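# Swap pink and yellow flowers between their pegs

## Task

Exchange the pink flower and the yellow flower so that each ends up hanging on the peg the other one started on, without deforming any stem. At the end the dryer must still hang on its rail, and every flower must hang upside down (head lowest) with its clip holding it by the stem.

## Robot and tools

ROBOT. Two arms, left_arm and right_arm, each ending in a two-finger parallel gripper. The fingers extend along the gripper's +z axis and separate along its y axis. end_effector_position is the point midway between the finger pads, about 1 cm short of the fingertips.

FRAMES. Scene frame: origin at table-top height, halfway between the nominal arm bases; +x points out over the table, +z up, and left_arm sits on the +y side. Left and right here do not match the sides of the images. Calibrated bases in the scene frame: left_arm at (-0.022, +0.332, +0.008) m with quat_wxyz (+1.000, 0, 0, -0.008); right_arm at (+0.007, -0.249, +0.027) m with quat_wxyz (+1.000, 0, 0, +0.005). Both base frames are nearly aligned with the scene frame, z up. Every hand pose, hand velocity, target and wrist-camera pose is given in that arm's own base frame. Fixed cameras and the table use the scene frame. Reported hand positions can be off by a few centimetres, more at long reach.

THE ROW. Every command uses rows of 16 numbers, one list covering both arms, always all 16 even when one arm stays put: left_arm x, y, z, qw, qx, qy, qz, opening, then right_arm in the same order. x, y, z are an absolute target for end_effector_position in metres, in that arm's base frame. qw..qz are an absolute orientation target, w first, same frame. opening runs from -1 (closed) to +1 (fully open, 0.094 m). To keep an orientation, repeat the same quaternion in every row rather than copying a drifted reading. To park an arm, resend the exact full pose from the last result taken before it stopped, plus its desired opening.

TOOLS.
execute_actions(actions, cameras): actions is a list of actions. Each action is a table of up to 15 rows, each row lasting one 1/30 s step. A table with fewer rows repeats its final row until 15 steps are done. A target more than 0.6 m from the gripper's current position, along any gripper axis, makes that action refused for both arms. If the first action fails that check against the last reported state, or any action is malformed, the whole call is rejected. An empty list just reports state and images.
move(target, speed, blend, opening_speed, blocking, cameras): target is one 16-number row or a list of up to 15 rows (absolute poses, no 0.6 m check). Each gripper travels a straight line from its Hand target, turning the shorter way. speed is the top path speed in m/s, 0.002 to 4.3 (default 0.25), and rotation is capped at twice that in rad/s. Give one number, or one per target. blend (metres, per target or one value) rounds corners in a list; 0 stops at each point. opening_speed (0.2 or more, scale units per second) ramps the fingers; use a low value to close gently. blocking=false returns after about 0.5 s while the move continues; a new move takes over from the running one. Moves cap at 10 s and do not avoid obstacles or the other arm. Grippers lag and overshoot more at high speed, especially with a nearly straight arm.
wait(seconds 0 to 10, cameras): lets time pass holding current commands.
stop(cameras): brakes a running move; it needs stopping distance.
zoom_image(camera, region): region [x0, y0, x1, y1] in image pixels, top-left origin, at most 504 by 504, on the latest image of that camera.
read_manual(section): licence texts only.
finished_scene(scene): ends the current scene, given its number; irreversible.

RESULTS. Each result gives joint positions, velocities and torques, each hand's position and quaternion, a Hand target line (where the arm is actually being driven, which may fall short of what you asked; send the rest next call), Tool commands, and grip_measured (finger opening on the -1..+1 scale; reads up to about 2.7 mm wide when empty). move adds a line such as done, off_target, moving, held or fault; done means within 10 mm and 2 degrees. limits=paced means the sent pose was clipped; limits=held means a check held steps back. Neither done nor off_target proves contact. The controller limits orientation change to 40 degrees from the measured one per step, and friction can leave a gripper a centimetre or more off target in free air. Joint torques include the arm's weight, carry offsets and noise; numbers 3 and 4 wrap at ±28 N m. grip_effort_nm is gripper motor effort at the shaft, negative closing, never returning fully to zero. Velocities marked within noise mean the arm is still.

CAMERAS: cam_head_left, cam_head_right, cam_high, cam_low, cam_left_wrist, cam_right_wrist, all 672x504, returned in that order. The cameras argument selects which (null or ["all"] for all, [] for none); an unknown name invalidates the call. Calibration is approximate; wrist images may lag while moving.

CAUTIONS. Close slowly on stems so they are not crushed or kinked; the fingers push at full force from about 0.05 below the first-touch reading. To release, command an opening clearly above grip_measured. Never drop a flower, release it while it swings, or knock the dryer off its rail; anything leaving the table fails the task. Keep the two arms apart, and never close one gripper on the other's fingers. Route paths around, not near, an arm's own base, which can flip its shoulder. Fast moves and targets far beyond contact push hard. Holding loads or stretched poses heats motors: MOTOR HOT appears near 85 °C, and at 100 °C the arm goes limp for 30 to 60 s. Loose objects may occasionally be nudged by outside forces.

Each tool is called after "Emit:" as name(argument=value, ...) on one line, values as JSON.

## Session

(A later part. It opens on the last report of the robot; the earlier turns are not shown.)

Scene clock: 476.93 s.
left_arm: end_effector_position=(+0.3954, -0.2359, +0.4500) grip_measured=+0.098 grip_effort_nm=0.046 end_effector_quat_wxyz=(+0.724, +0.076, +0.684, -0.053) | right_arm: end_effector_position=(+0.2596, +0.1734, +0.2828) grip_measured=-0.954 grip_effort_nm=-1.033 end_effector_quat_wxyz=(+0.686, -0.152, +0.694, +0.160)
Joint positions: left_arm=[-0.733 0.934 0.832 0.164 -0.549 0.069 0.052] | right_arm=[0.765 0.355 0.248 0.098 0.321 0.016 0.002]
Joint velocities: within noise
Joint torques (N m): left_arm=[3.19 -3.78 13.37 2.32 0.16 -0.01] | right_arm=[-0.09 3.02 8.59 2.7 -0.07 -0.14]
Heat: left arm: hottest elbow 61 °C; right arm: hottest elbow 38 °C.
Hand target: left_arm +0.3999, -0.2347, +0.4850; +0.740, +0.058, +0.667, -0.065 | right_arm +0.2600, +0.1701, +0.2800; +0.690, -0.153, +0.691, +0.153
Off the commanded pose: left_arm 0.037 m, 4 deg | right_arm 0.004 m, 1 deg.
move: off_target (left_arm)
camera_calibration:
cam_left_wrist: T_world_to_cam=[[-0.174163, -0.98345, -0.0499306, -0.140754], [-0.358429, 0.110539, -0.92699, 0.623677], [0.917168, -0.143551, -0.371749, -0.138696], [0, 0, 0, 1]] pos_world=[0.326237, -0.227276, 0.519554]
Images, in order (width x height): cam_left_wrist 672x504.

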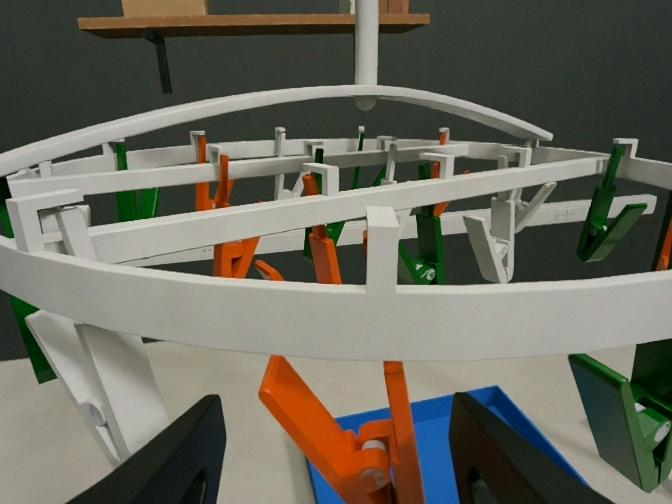

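Emit:
move(target=[0.402, -0.236, 0.486, 0.7402, 0.0579, 0.6667, -0.0648, -0.62, 0.26, 0.17, 0.28, 0.6903, -0.153, 0.6903, 0.153, -0.96], cameras=["cam_left_wrist","cam_high"], opening_speed=0.4)

Emit:
zoom_image(camera="cam_left_wrist", region=[180, 320, 500, 504])

Scene clock: 481.87 s.
left_arm: end_effector_position=(+0.3954, -0.2359, +0.4500) grip_measured=-0.600 grip_effort_nm=-1.018 end_effector_quat_wxyz=(+0.724, +0.076, +0.684, -0.053) | right_arm: end_effector_position=(+0.2596, +0.1734, +0.2828) grip_measured=-0.954 grip_effort_nm=-1.033 end_effector_quat_wxyz=(+0.686, -0.152, +0.694, +0.160)
Joint positions: left_arm=[-0.733 0.934 0.832 0.164 -0.548 0.069 0.019] | right_arm=[0.765 0.355 0.248 0.098 0.321 0.016 0.002]
Joint velocities: within noise
Joint torques (N m): left_arm=[3.25 -3.72 13.37 2.32 0.14 -0.02] | right_arm=[-0.09 3.25 8.51 2.69 -0.06 -0.12]
Heat: left arm: hottest elbow 61 °C; right arm: hottest elbow 38 °C.
Hand target: left_arm +0.3999, -0.2347, +0.4850; +0.740, +0.058, +0.667, -0.065 | right_arm +0.2600, +0.1701, +0.2800; +0.690, -0.153, +0.691, +0.153
Off the commanded pose: left_arm 0.037 m, 4 deg | right_arm 0.004 m, 1 deg.
move: off_target (left_arm)
camera_calibration:
cam_left_wrist: T_world_to_cam=[[-0.174503, -0.983386, -0.0500065, -0.140589], [-0.358363, 0.110731, -0.926992, 0.6237], [0.917129, -0.143842, -0.371732, -0.138759], [0, 0, 0, 1]] pos_world=[0.326237, -0.227275, 0.519553]
Images, in order (width x height): cam_high 672x504, cam_left_wrist 672x504.

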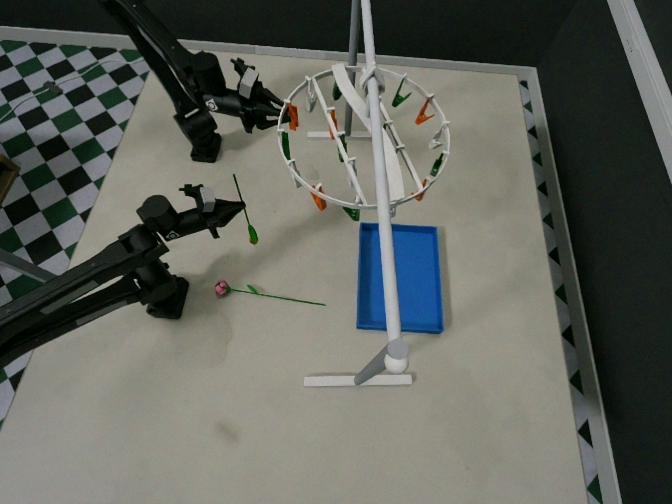

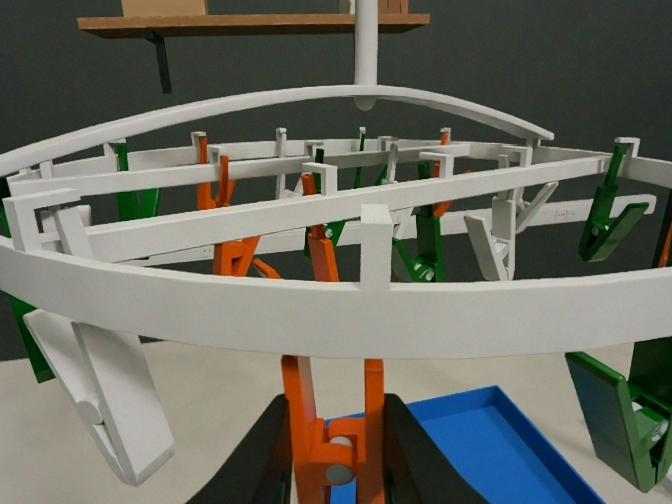

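Scaled by 1.575 from the camera's 672x504 image, which has a finer 960x720 frame.

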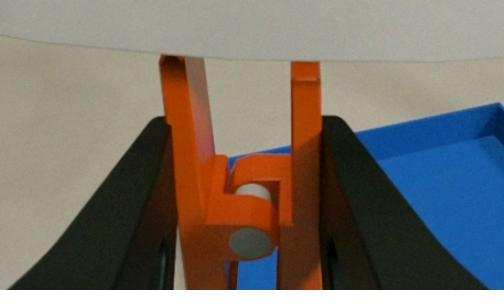

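Emit:
move(target=[[0.402, -0.236, 0.475, 0.7402, 0.0579, 0.6667, -0.0648, -0.62, 0.33, 0.292, 0.28, 0.6903, -0.153, 0.6903, 0.153, -0.96],[0.402, -0.236, 0.475, 0.7402, 0.0579, 0.6667, -0.0648, -0.62, 0.384, 0.318, 0.285, 0.6903, -0.153, 0.6903, 0.153, -0.96]], cameras=["cam_left_wrist","cam_high","cam_head_left","cam_right_wrist"], speed=[0.2,0.08])

Emit:
zoom_image(camera="cam_left_wrist", region=[180, 320, 500, 504])

Emit:
zoom_image(camera="cam_high", region=[240, 70, 360, 230])

Emit:
zoom_image(camera="cam_head_left", region=[180, 40, 320, 220])

Scene clock: 490.50 s.
left_arm: end_effector_position=(+0.3956, -0.2360, +0.4530) grip_measured=-0.603 grip_effort_nm=-1.062 end_effector_quat_wxyz=(+0.728, +0.072, +0.680, -0.056) | right_arm: end_effector_position=(+0.3695, +0.3089, +0.2576) grip_measured=-0.954 grip_effort_nm=-1.038 end_effector_quat_wxyz=(+0.671, -0.162, +0.708, +0.149)
Joint positions: left_arm=[-0.733 0.936 0.832 0.18 -0.548 0.069 0.019] | right_arm=[0.833 1.19 0.524 0.607 0.39 0.015 0.002]
Joint velocities: within noise
Joint torques (N m): left_arm=[3.31 -3.37 11.69 2.86 0.16 -0.02] | right_arm=[-0.09 -5.83 11.73 2.7 -0.06 -0.12]
Heat: left arm: hottest elbow 61 °C; right arm: hottest elbow 38 °C.
Hand target: left_arm +0.4011, -0.2354, +0.4745; +0.740, +0.058, +0.667, -0.065 | right_arm +0.3824, +0.3165, +0.2850; +0.690, -0.153, +0.690, +0.153
Off the commanded pose: left_arm 0.023 m, 3 deg | right_arm 0.032 m, 3 deg.
move: off_target (left_arm, right_arm)
camera_calibration:
cam_left_wrist: T_world_to_cam=[[-0.174041, -0.983837, -0.0421283, -0.144345], [-0.348016, 0.101472, -0.931981, 0.622519], [0.921192, -0.147541, -0.360051, -0.145696], [0, 0, 0, 1]] pos_world=[0.325739, -0.226676, 0.521636]
cam_right_wrist: T_world_to_cam=[[0.434209, -0.900681, 0.0153964, 0.112709], [-0.412295, -0.213901, -0.885584, 0.487708], [0.800922, 0.378181, -0.464224, -0.206271], [0, 0, 0, 1]] pos_world=[0.317347, 0.283844, 0.334415]
Images, in order (width x height): cam_head_left 672x504, cam_high 672x504, cam_left_wrist 672x504, cam_right_wrist 672x504.

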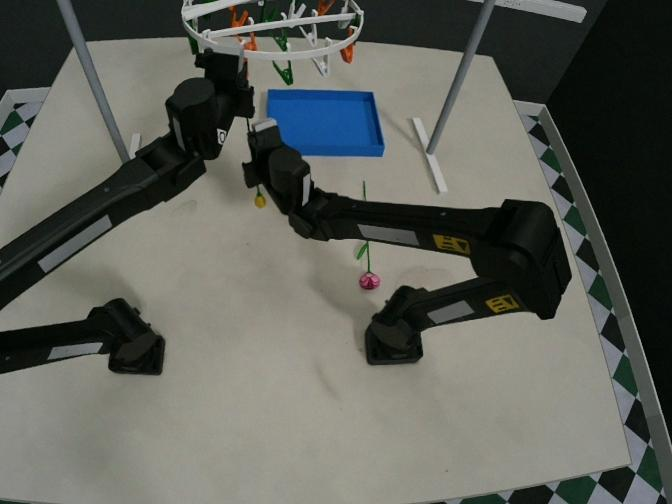

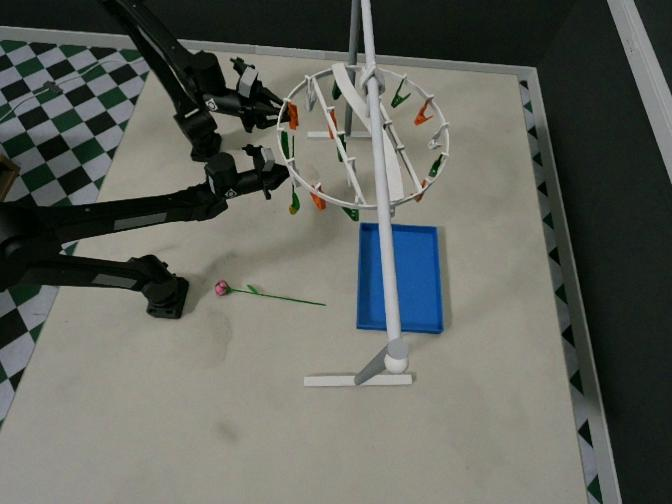

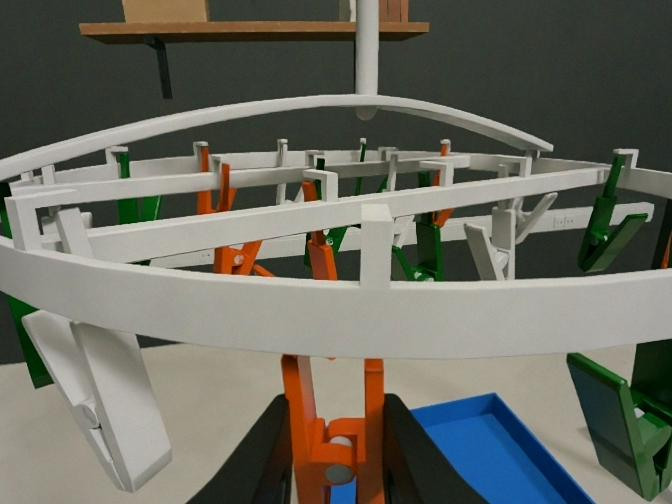

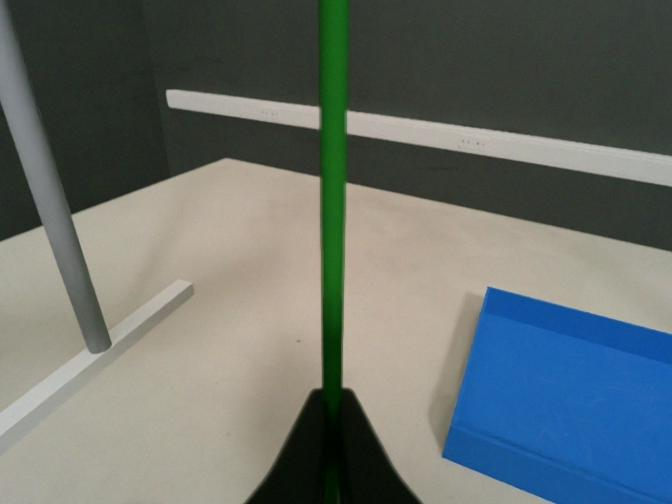

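Scaled by 1.575 from the camera's 672x504 image, which has a finer 960x720 frame.

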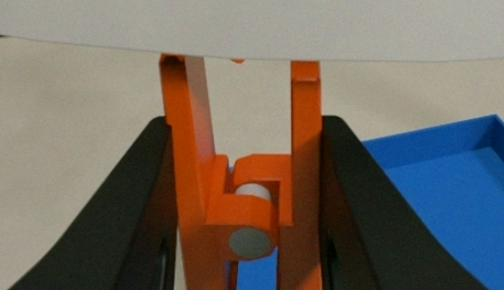

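Scaled by 3.150 from the camera's 672x504 image, which has a finer 960x720 frame.

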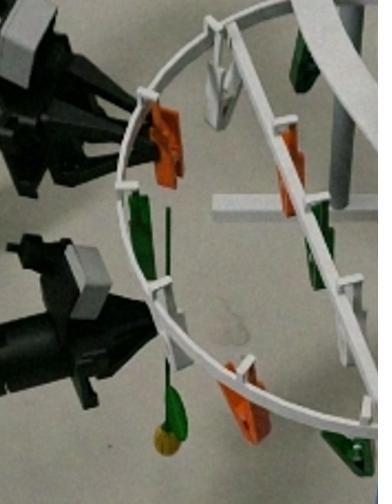

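Scaled by 2.800 from the camera's 672x504 image, which has a finer 960x720 frame.

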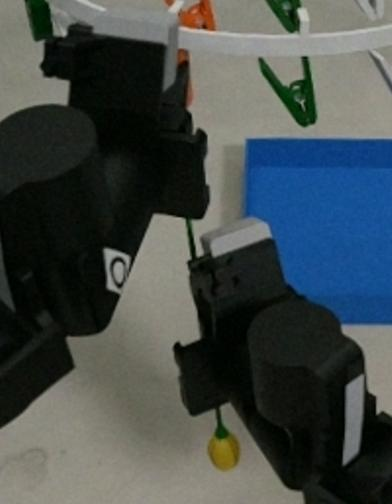

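Emit:
zoom_image(camera="cam_high", region=[275, 90, 315, 150])

Emit:
zoom_image(camera="cam_low", region=[250, 130, 340, 200])

Scaled by 8.400 from the camera's 672x504 image, which has a finer 960x720 frame.

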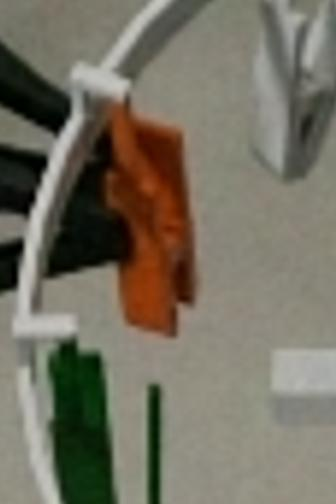

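This scene's latest camera images include none from cam_low. They are from: cam_head_left, cam_high, cam_left_wrist, cam_right_wrist. cam_low's image comes with the result of a call that names it in "cameras".

Emit:
move(target=[[0.402, -0.236, 0.472, 0.7402, 0.0579, 0.6667, -0.0648, -0.62, 0.385, 0.319, 0.297, 0.6903, -0.153, 0.6903, 0.153, -0.96]], cameras=["cam_left_wrist","cam_high","cam_head_right","cam_head_left","cam_low"], speed=[0.05])

Emit:
zoom_image(camera="cam_left_wrist", region=[180, 320, 500, 504])

Emit:
zoom_image(camera="cam_high", region=[275, 90, 315, 150])

Emit:
zoom_image(camera="cam_head_right", region=[180, 60, 260, 130])

Emit:
zoom_image(camera="cam_low", region=[250, 130, 340, 200])

Scene clock: 500.40 s.
left_arm: end_effector_position=(+0.3959, -0.2363, +0.4541) grip_measured=-0.603 grip_effort_nm=-1.067 end_effector_quat_wxyz=(+0.730, +0.071, +0.678, -0.058) | right_arm: end_effector_position=(+0.3730, +0.3128, +0.2663) grip_measured=-0.954 grip_effort_nm=-1.028 end_effector_quat_wxyz=(+0.673, -0.161, +0.706, +0.150)
Joint positions: left_arm=[-0.733 0.937 0.832 0.188 -0.548 0.069 0.019] | right_arm=[0.833 1.188 0.547 0.59 0.39 0.015 0.002]
Joint velocities: within noise
Joint torques (N m): left_arm=[3.25 -3.43 11.22 2.81 0.16 -0.02] | right_arm=[-0.26 -7.94 11.84 1.69 -0.05 -0.13]
Heat: left arm: hottest elbow 61 °C; right arm: hottest elbow 39 °C.
Hand target: left_arm +0.4013, -0.2357, +0.4716; +0.740, +0.058, +0.667, -0.065 | right_arm +0.3835, +0.3176, +0.2971; +0.691, -0.153, +0.690, +0.153
Off the commanded pose: left_arm 0.019 m, 2 deg | right_arm 0.034 m, 3 deg.
move: off_target (left_arm, right_arm)
camera_calibration:
cam_left_wrist: T_world_to_cam=[[-0.174158, -0.983955, -0.038747, -0.146088], [-0.343483, 0.0975786, -0.934076, 0.621865], [0.92287, -0.149368, -0.354966, -0.148972], [0, 0, 0, 1]] pos_world=[0.325639, -0.226676, 0.522329]
Images, in order (width x height): cam_head_left 672x504, cam_head_right 672x504, cam_high 672x504, cam_low 672x504, cam_left_wrist 672x504.

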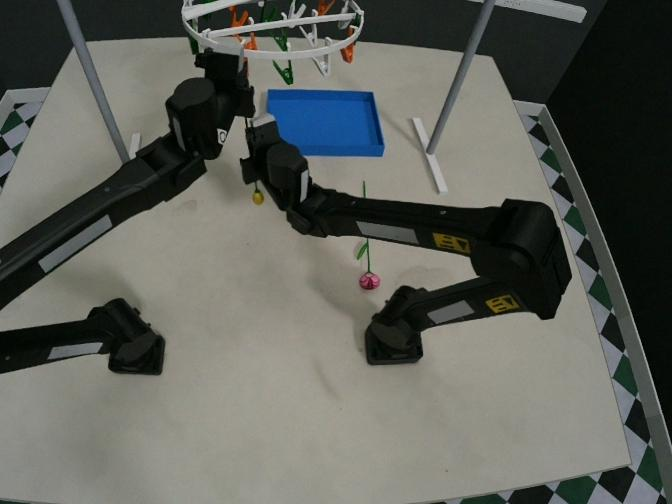

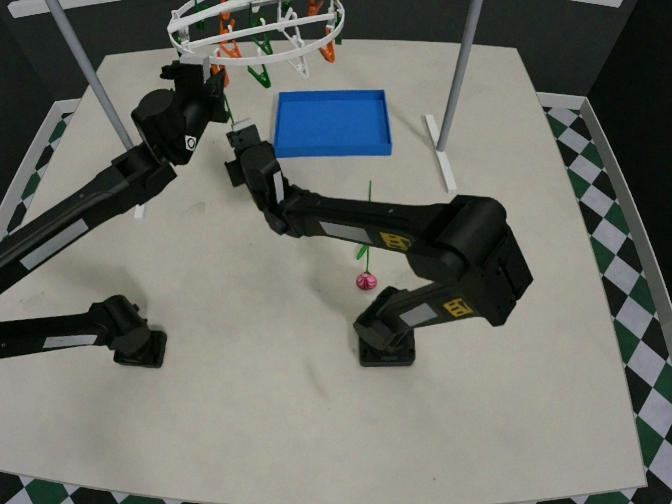

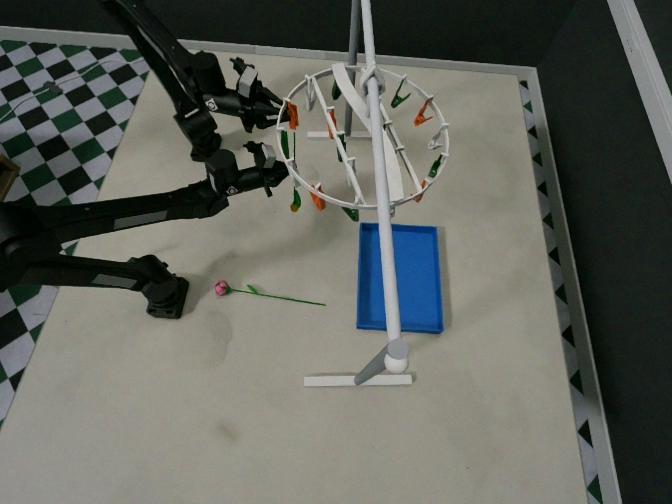

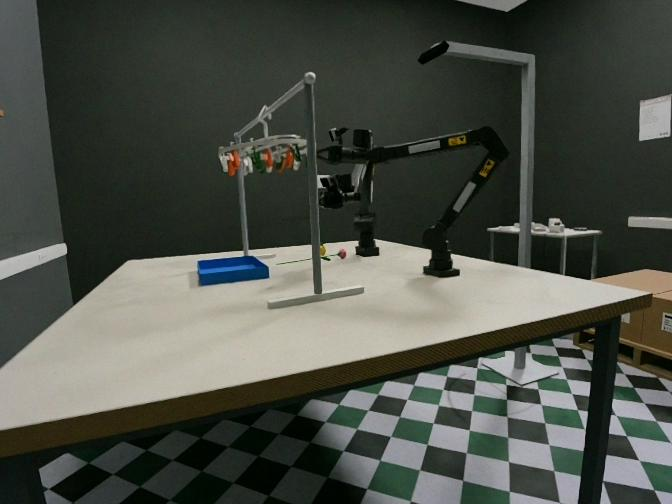

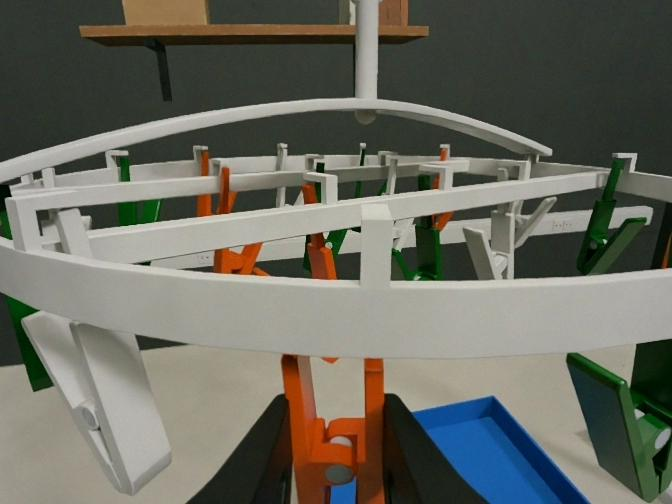

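Scaled by 1.575 from the camera's 672x504 image, which has a finer 960x720 frame.

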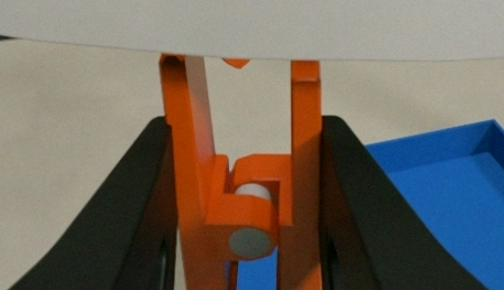

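Scaled by 8.400 from the camera's 672x504 image, which has a finer 960x720 frame.

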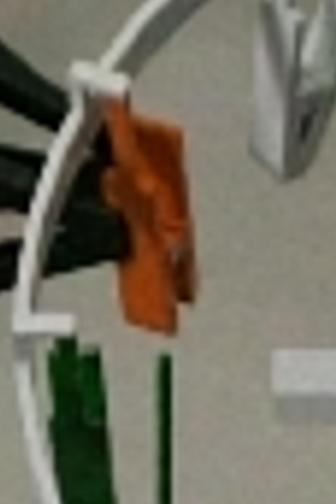

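Scaled by 6.300 from the camera's 672x504 image, which has a finer 960x720 frame.

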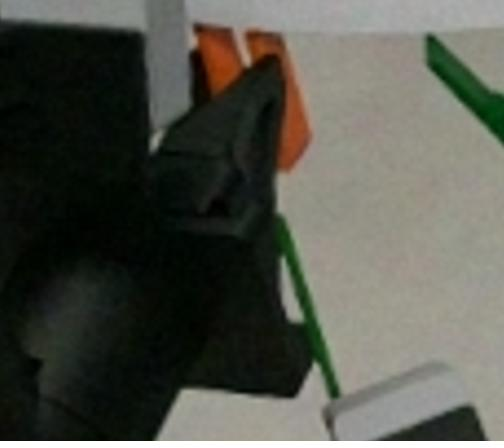

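Scaled by 5.600 from the camera's 672x504 image, which has a finer 960x720 frame.

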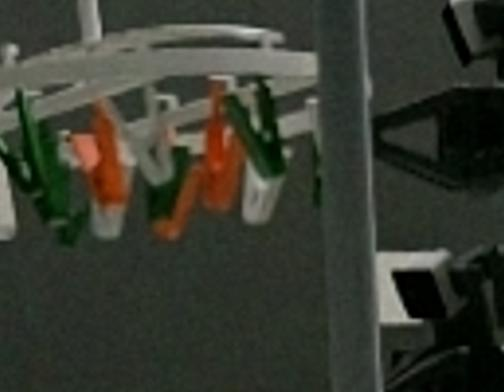

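Emit:
move(target=[[0.402, -0.236, 0.471, 0.7402, 0.0579, 0.6667, -0.0648, -0.62, 0.382, 0.317, 0.309, 0.6903, -0.153, 0.6903, 0.153, -0.96]], cameras=["cam_left_wrist","cam_high","cam_head_right"], speed=[0.05])

Emit:
zoom_image(camera="cam_left_wrist", region=[180, 320, 500, 504])

Emit:
zoom_image(camera="cam_high", region=[275, 90, 315, 150])

Emit:
zoom_image(camera="cam_head_right", region=[180, 60, 260, 130])

Scene clock: 506.23 s.
left_arm: end_effector_position=(+0.3959, -0.2364, +0.4545) grip_measured=-0.603 grip_effort_nm=-1.067 end_effector_quat_wxyz=(+0.730, +0.071, +0.677, -0.058) | right_arm: end_effector_position=(+0.3710, +0.3106, +0.2778) grip_measured=-0.954 grip_effort_nm=-1.033 end_effector_quat_wxyz=(+0.673, -0.161, +0.706, +0.150)
Joint positions: left_arm=[-0.733 0.938 0.832 0.191 -0.548 0.069 0.019] | right_arm=[0.833 1.153 0.558 0.543 0.39 0.015 0.002]
Joint velocities: within noise
Joint torques (N m): left_arm=[3.31 -3.37 11.06 2.84 0.16 -0.02] | right_arm=[-0.09 -7.24 12.16 1.63 0.05 -0.13]
Heat: left arm: hottest elbow 61 °C; right arm: hottest elbow 39 °C.
Hand target: left_arm +0.4014, -0.2357, +0.4706; +0.740, +0.058, +0.667, -0.065 | right_arm +0.3805, +0.3156, +0.3091; +0.691, -0.153, +0.690, +0.153
Off the commanded pose: left_arm 0.018 m, 2 deg | right_arm 0.034 m, 3 deg.
move: off_target (left_arm, right_arm)
camera_calibration:
cam_left_wrist: T_world_to_cam=[[-0.174185, -0.983997, -0.0375415, -0.146609], [-0.341919, 0.0961902, -0.934794, 0.621684], [0.923445, -0.149991, -0.353202, -0.150102], [0, 0, 0, 1]] pos_world=[0.32564, -0.226576, 0.522626]
Images, in order (width x height): cam_head_right 672x504, cam_high 672x504, cam_left_wrist 672x504.

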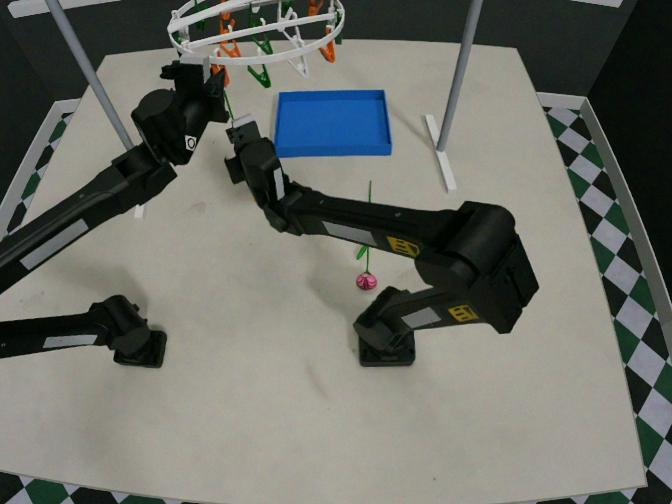

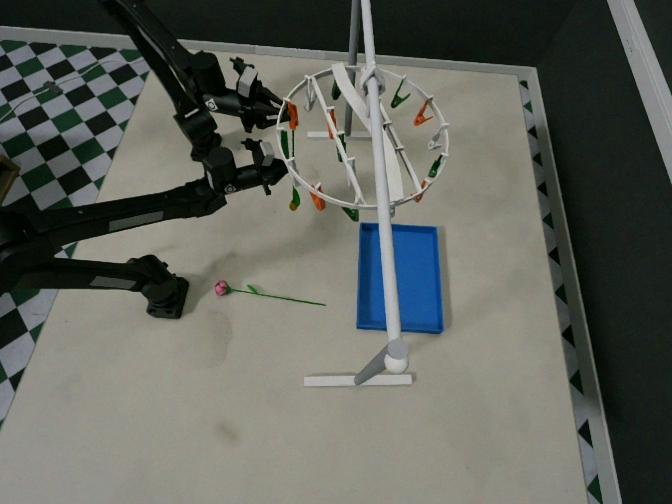

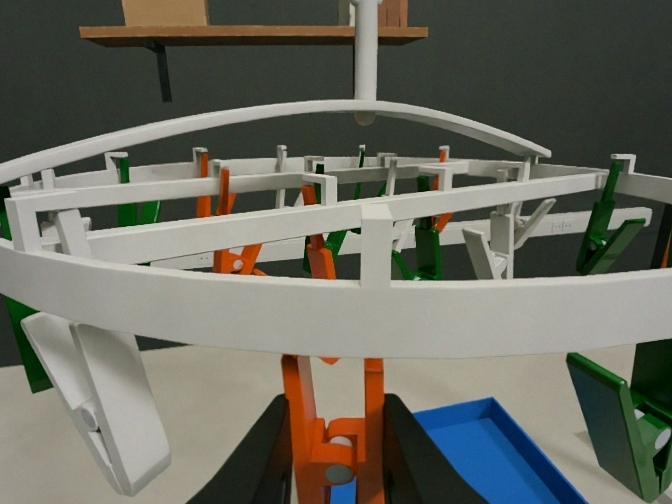

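Scaled by 1.575 from the camera's 672x504 image, which has a finer 960x720 frame.

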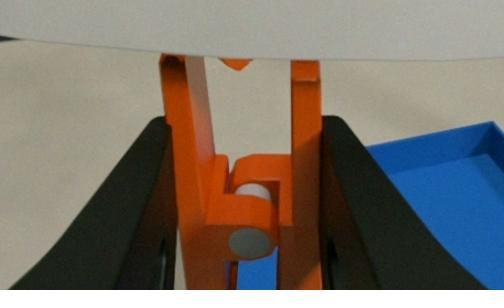

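Scaled by 8.400 from the camera's 672x504 image, which has a finer 960x720 frame.

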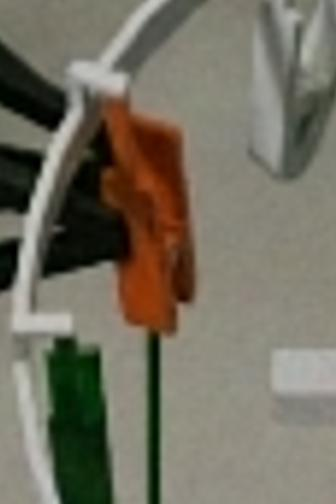

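Scaled by 6.300 from the camera's 672x504 image, which has a finer 960x720 frame.

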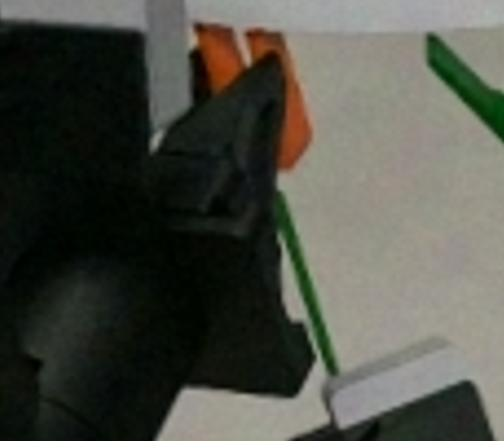

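Emit:
execute_actions(actions=[])

Scene clock: 516.40 s.
left_arm: end_effector_position=(+0.3960, -0.2364, +0.4544) grip_measured=-0.603 grip_effort_nm=-1.062 end_effector_quat_wxyz=(+0.730, +0.071, +0.677, -0.058) | right_arm: end_effector_position=(+0.3710, +0.3106, +0.2776) grip_measured=-0.954 grip_effort_nm=-1.033 end_effector_quat_wxyz=(+0.673, -0.161, +0.706, +0.150)
Joint positions: left_arm=[-0.733 0.938 0.832 0.191 -0.548 0.069 0.019] | right_arm=[0.833 1.153 0.558 0.542 0.39 0.015 0.002]
Joint velocities: within noise
Joint torques (N m): left_arm=[3.31 -3.43 11.04 2.84 0.16 -0.02] | right_arm=[0.03 -7.3 12.14 1.72 0.04 -0.12]
Heat: left arm: hottest elbow 60 °C; right arm: hottest elbow 39 °C.
Hand target: left_arm +0.4014, -0.2358, +0.4706; +0.740, +0.058, +0.667, -0.065 | right_arm +0.3805, +0.3156, +0.3090; +0.691, -0.153, +0.690, +0.153
Tool commands: left_gripper/opening=-0.62 right_gripper/opening=-0.96
Off the commanded pose: left_arm 0.018 m, 2 deg | right_arm 0.034 m, 3 deg.
camera_calibration:
cam_left_wrist: T_world_to_cam=[[-0.174185, -0.983997, -0.0375415, -0.146693], [-0.341919, 0.0961902, -0.934794, 0.621635], [0.923445, -0.149991, -0.353202, -0.150245], [0, 0, 0, 1]] pos_world=[0.32574, -0.226676, 0.522526]
cam_right_wrist: T_world_to_cam=[[0.434481, -0.900584, 0.0132152, 0.113804], [-0.408765, -0.210238, -0.888094, 0.504669], [0.802582, 0.380458, -0.459472, -0.201477], [0, 0, 0, 1]] pos_world=[0.318547, 0.285244, 0.354116]

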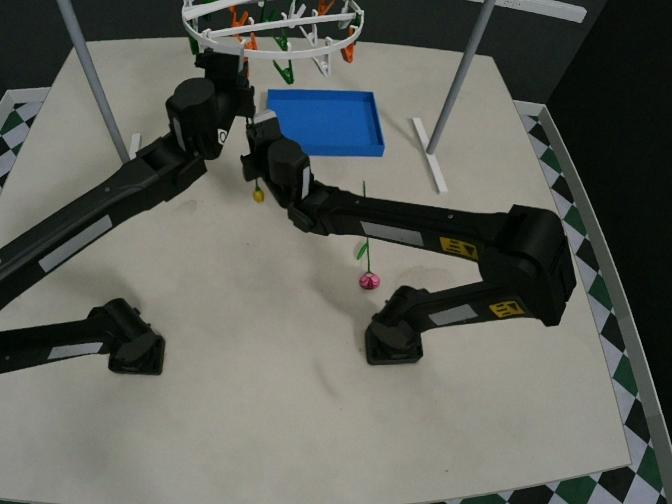

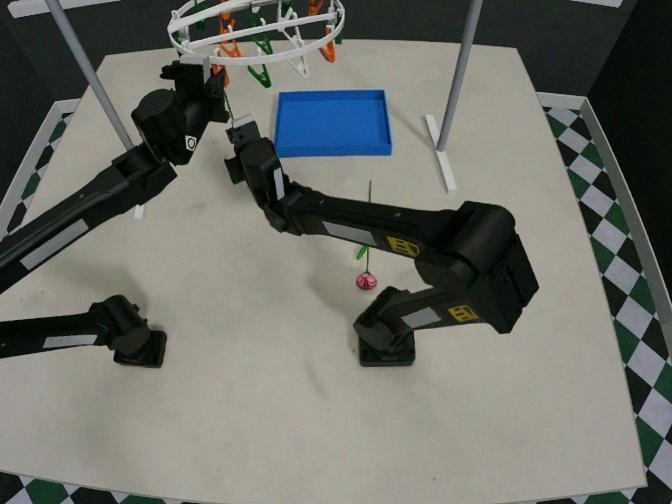

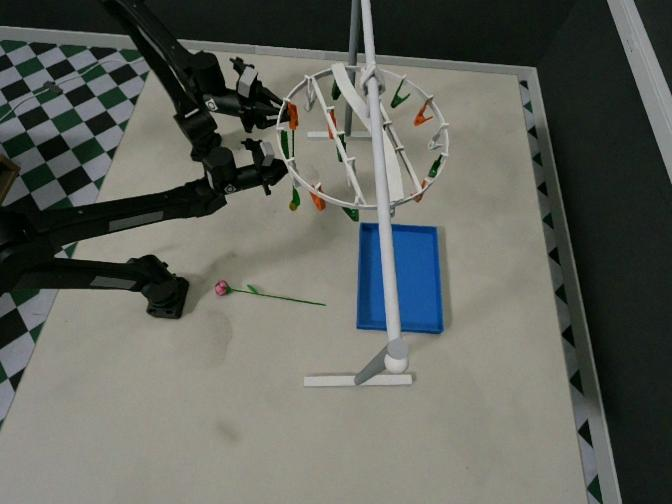

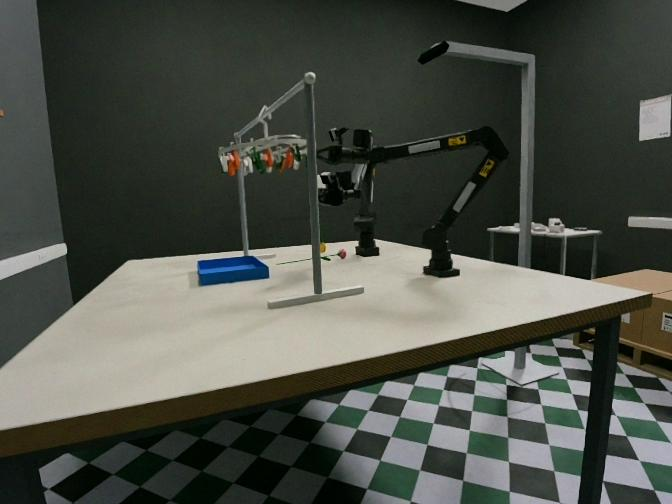

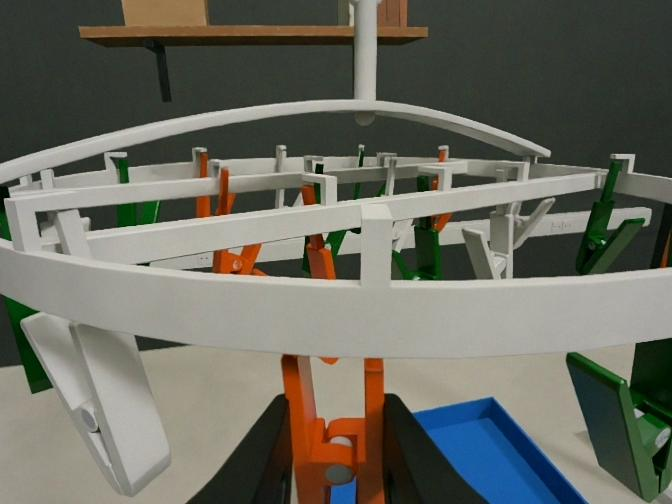

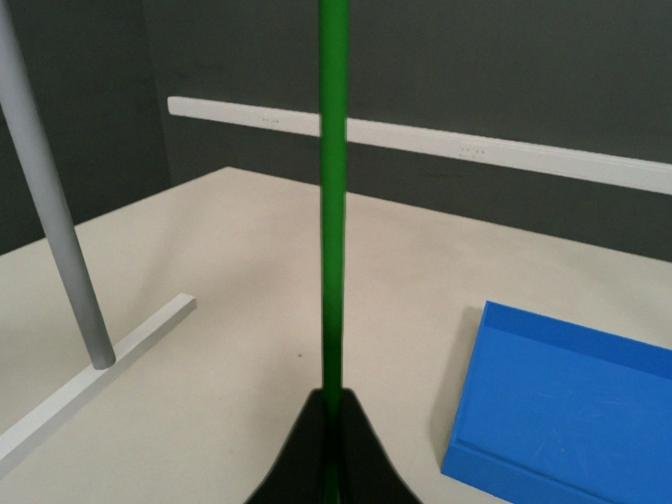

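Emit:
move(target=[0.402,-0.236,0.471,0.7402,0.0579,0.6667,-0.0648,-0.62,0.382,0.317,0.318,0.6903,-0.153,0.6903,0.153,-0.96], speed=0.03, cameras=["cam_high","cam_head_right","cam_left_wrist"])

Emit:
zoom_image(camera="cam_left_wrist", region=[220, 330, 440, 504])

Emit:
zoom_image(camera="cam_high", region=[270, 85, 320, 155])

Emit:
zoom_image(camera="cam_head_right", region=[180, 50, 260, 130])

Scene clock: 519.83 s.
left_arm: end_effector_position=(+0.3960, -0.2364, +0.4544) grip_measured=-0.603 grip_effort_nm=-1.067 end_effector_quat_wxyz=(+0.730, +0.071, +0.677, -0.058) | right_arm: end_effector_position=(+0.3712, +0.3108, +0.2855) grip_measured=-0.954 grip_effort_nm=-1.033 end_effector_quat_wxyz=(+0.673, -0.161, +0.706, +0.150)
Joint positions: left_arm=[-0.733 0.938 0.832 0.191 -0.548 0.069 0.019] | right_arm=[0.833 1.137 0.572 0.511 0.39 0.015 0.002]
Joint velocities: within noise
Joint torques (N m): left_arm=[3.25 -3.49 11.04 2.85 0.16 -0.02] | right_arm=[0.09 -7.24 12.33 1.74 0.04 -0.12]
Heat: left arm: hottest elbow 60 °C; right arm: hottest elbow 40 °C.
Hand target: left_arm +0.4014, -0.2357, +0.4706; +0.740, +0.058, +0.667, -0.065 | right_arm +0.3804, +0.3155, +0.3179; +0.690, -0.153, +0.690, +0.153
Off the commanded pose: left_arm 0.018 m, 2 deg | right_arm 0.035 m, 3 deg.
move: off_target (left_arm, right_arm)
camera_calibration:
cam_left_wrist: T_world_to_cam=[[-0.174185, -0.983997, -0.0375415, -0.146693], [-0.341919, 0.0961902, -0.934794, 0.621635], [0.923445, -0.149991, -0.353202, -0.150245], [0, 0, 0, 1]] pos_world=[0.32574, -0.226676, 0.522526]
Images, in order (width x height): cam_head_right 672x504, cam_high 672x504, cam_left_wrist 672x504.

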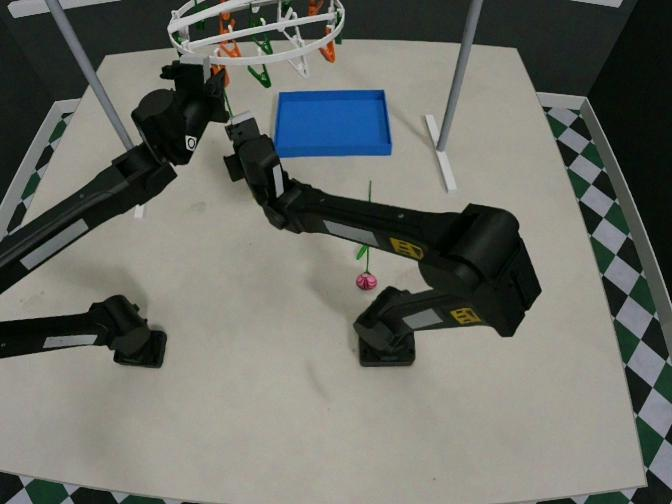

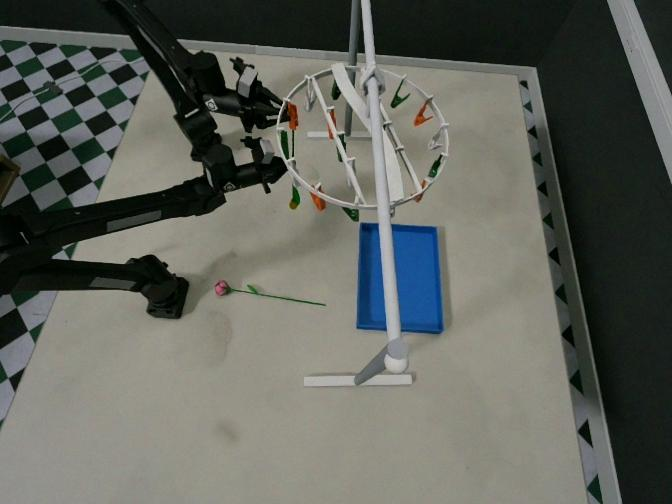

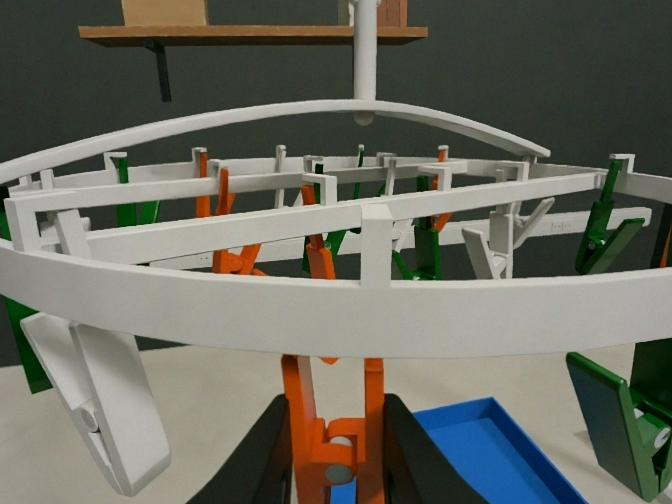

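Scaled by 2.291 from the camera's 672x504 image, which has a finer 960x720 frame.

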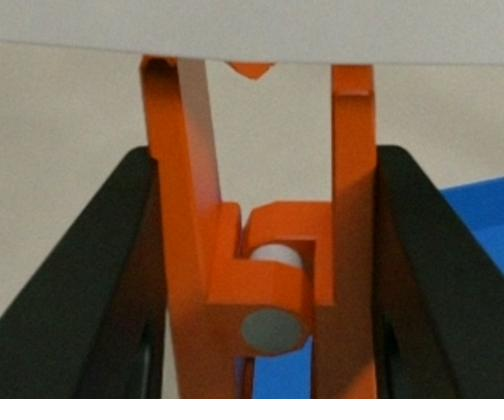

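Scaled by 7.200 from the camera's 672x504 image, which has a finer 960x720 frame.

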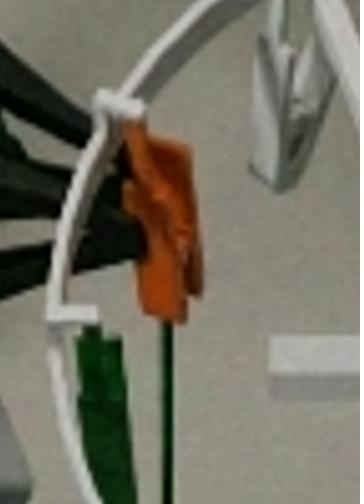

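Scaled by 6.300 from the camera's 672x504 image, which has a finer 960x720 frame.

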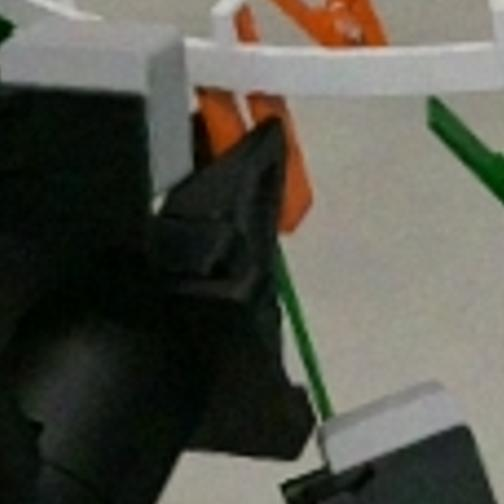

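Emit:
move(target=[0.402,-0.236,0.471,0.7402,0.0579,0.6667,-0.0648,-0.62,0.382,0.317,0.325,0.6903,-0.153,0.6903,0.153,-0.96], speed=0.03, cameras=["cam_high","cam_head_right","cam_left_wrist","cam_right_wrist"])

Emit:
zoom_image(camera="cam_left_wrist", region=[220, 330, 440, 504])

Emit:
zoom_image(camera="cam_high", region=[270, 85, 320, 155])

Emit:
zoom_image(camera="cam_head_right", region=[180, 50, 260, 130])

Scene clock: 528.77 s.
left_arm: end_effector_position=(+0.3960, -0.2364, +0.4544) grip_measured=-0.603 grip_effort_nm=-1.062 end_effector_quat_wxyz=(+0.730, +0.071, +0.677, -0.058) | right_arm: end_effector_position=(+0.3715, +0.3112, +0.2918) grip_measured=-0.954 grip_effort_nm=-1.033 end_effector_quat_wxyz=(+0.673, -0.161, +0.707, +0.150)
Joint positions: left_arm=[-0.733 0.938 0.832 0.191 -0.548 0.069 0.019] | right_arm=[0.833 1.125 0.584 0.487 0.39 0.015 0.002]
Joint velocities: within noise
Joint torques (N m): left_arm=[3.31 -3.43 11.04 2.85 0.16 -0.02] | right_arm=[-0.03 -7.41 12.55 1.74 0.04 -0.12]
Heat: left arm: hottest elbow 60 °C; right arm: hottest elbow 43 °C.
Hand target: left_arm +0.4014, -0.2357, +0.4706; +0.740, +0.058, +0.667, -0.065 | right_arm +0.3804, +0.3156, +0.3250; +0.691, -0.153, +0.690, +0.153
Off the commanded pose: left_arm 0.018 m, 2 deg | right_arm 0.035 m, 3 deg.
move: off_target (left_arm, right_arm)
camera_calibration:
cam_left_wrist: T_world_to_cam=[[-0.174185, -0.983997, -0.0375415, -0.146693], [-0.341919, 0.0961902, -0.934794, 0.621635], [0.923445, -0.149991, -0.353202, -0.150245], [0, 0, 0, 1]] pos_world=[0.32574, -0.226676, 0.522526]
cam_right_wrist: T_world_to_cam=[[0.434521, -0.900556, 0.0137742, 0.113669], [-0.40972, -0.211264, -0.88741, 0.517997], [0.802073, 0.379955, -0.460775, -0.194877], [0, 0, 0, 1]] pos_world=[0.319147, 0.285844, 0.368316]
Images, in order (width x height): cam_head_right 672x504, cam_high 672x504, cam_left_wrist 672x504, cam_right_wrist 672x504.

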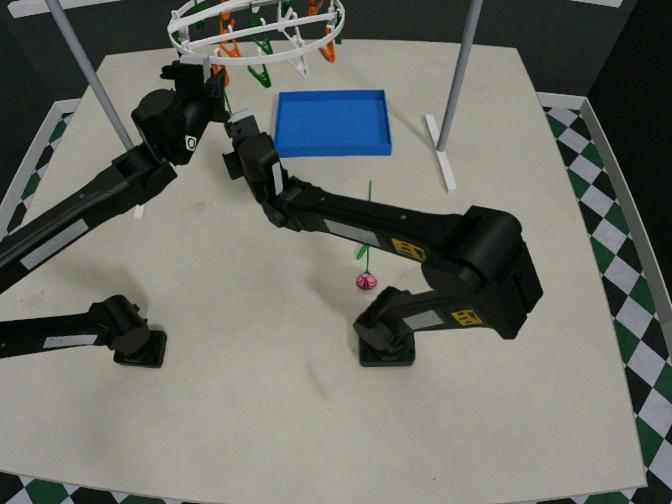

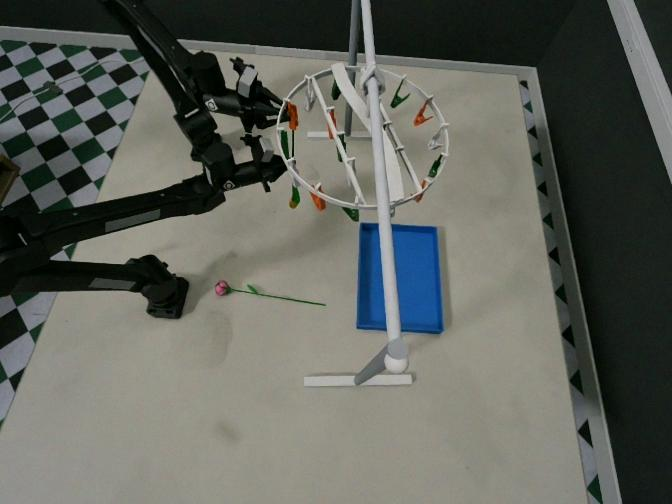

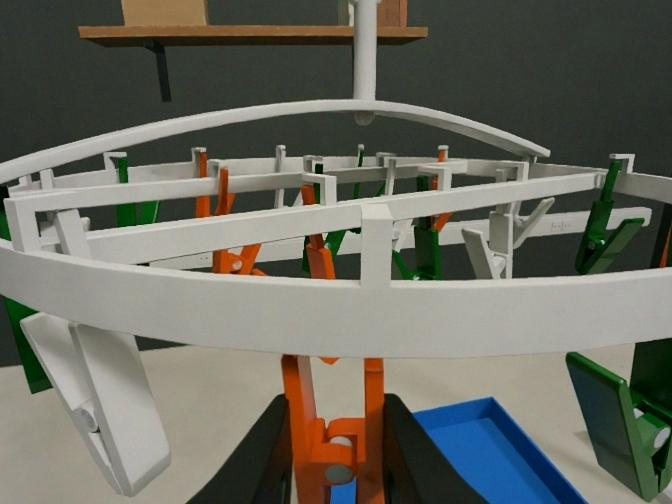

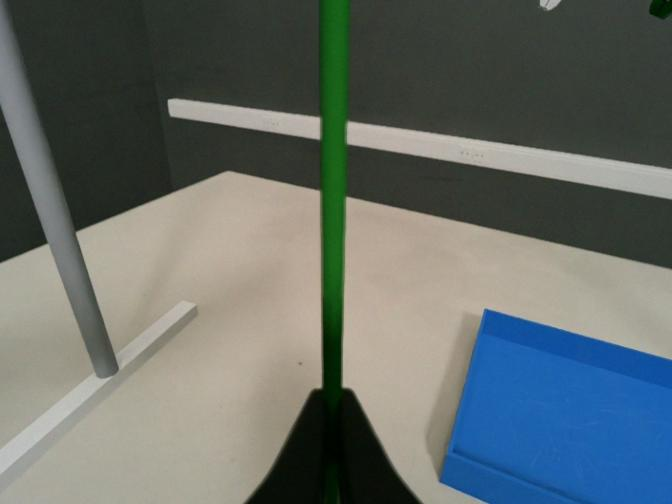

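Scaled by 2.291 from the camera's 672x504 image, which has a finer 960x720 frame.

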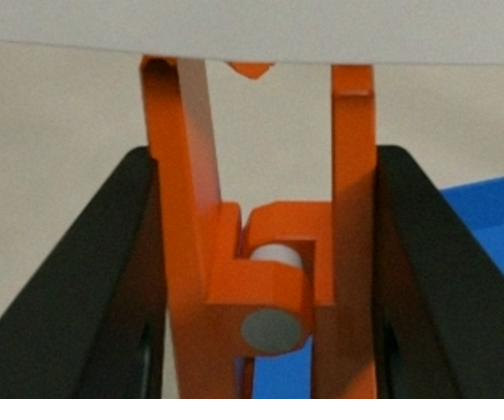

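Scaled by 7.200 from the camera's 672x504 image, which has a finer 960x720 frame.

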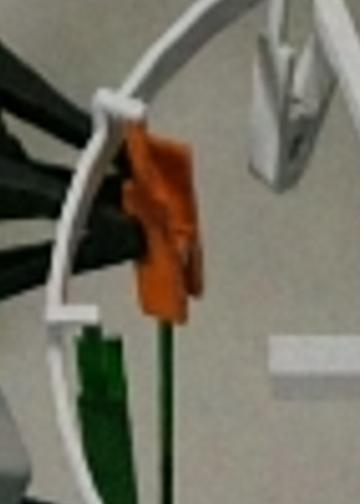

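Scaled by 6.300 from the camera's 672x504 image, which has a finer 960x720 frame.

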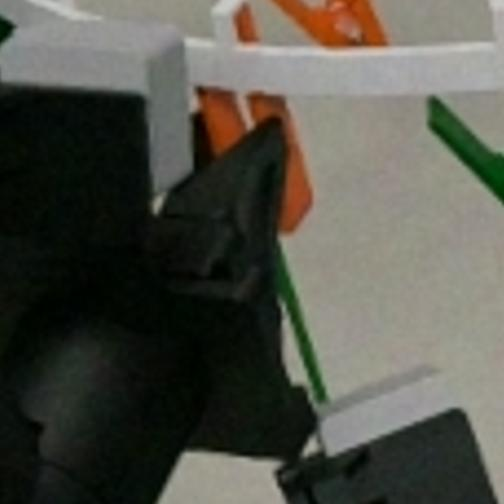

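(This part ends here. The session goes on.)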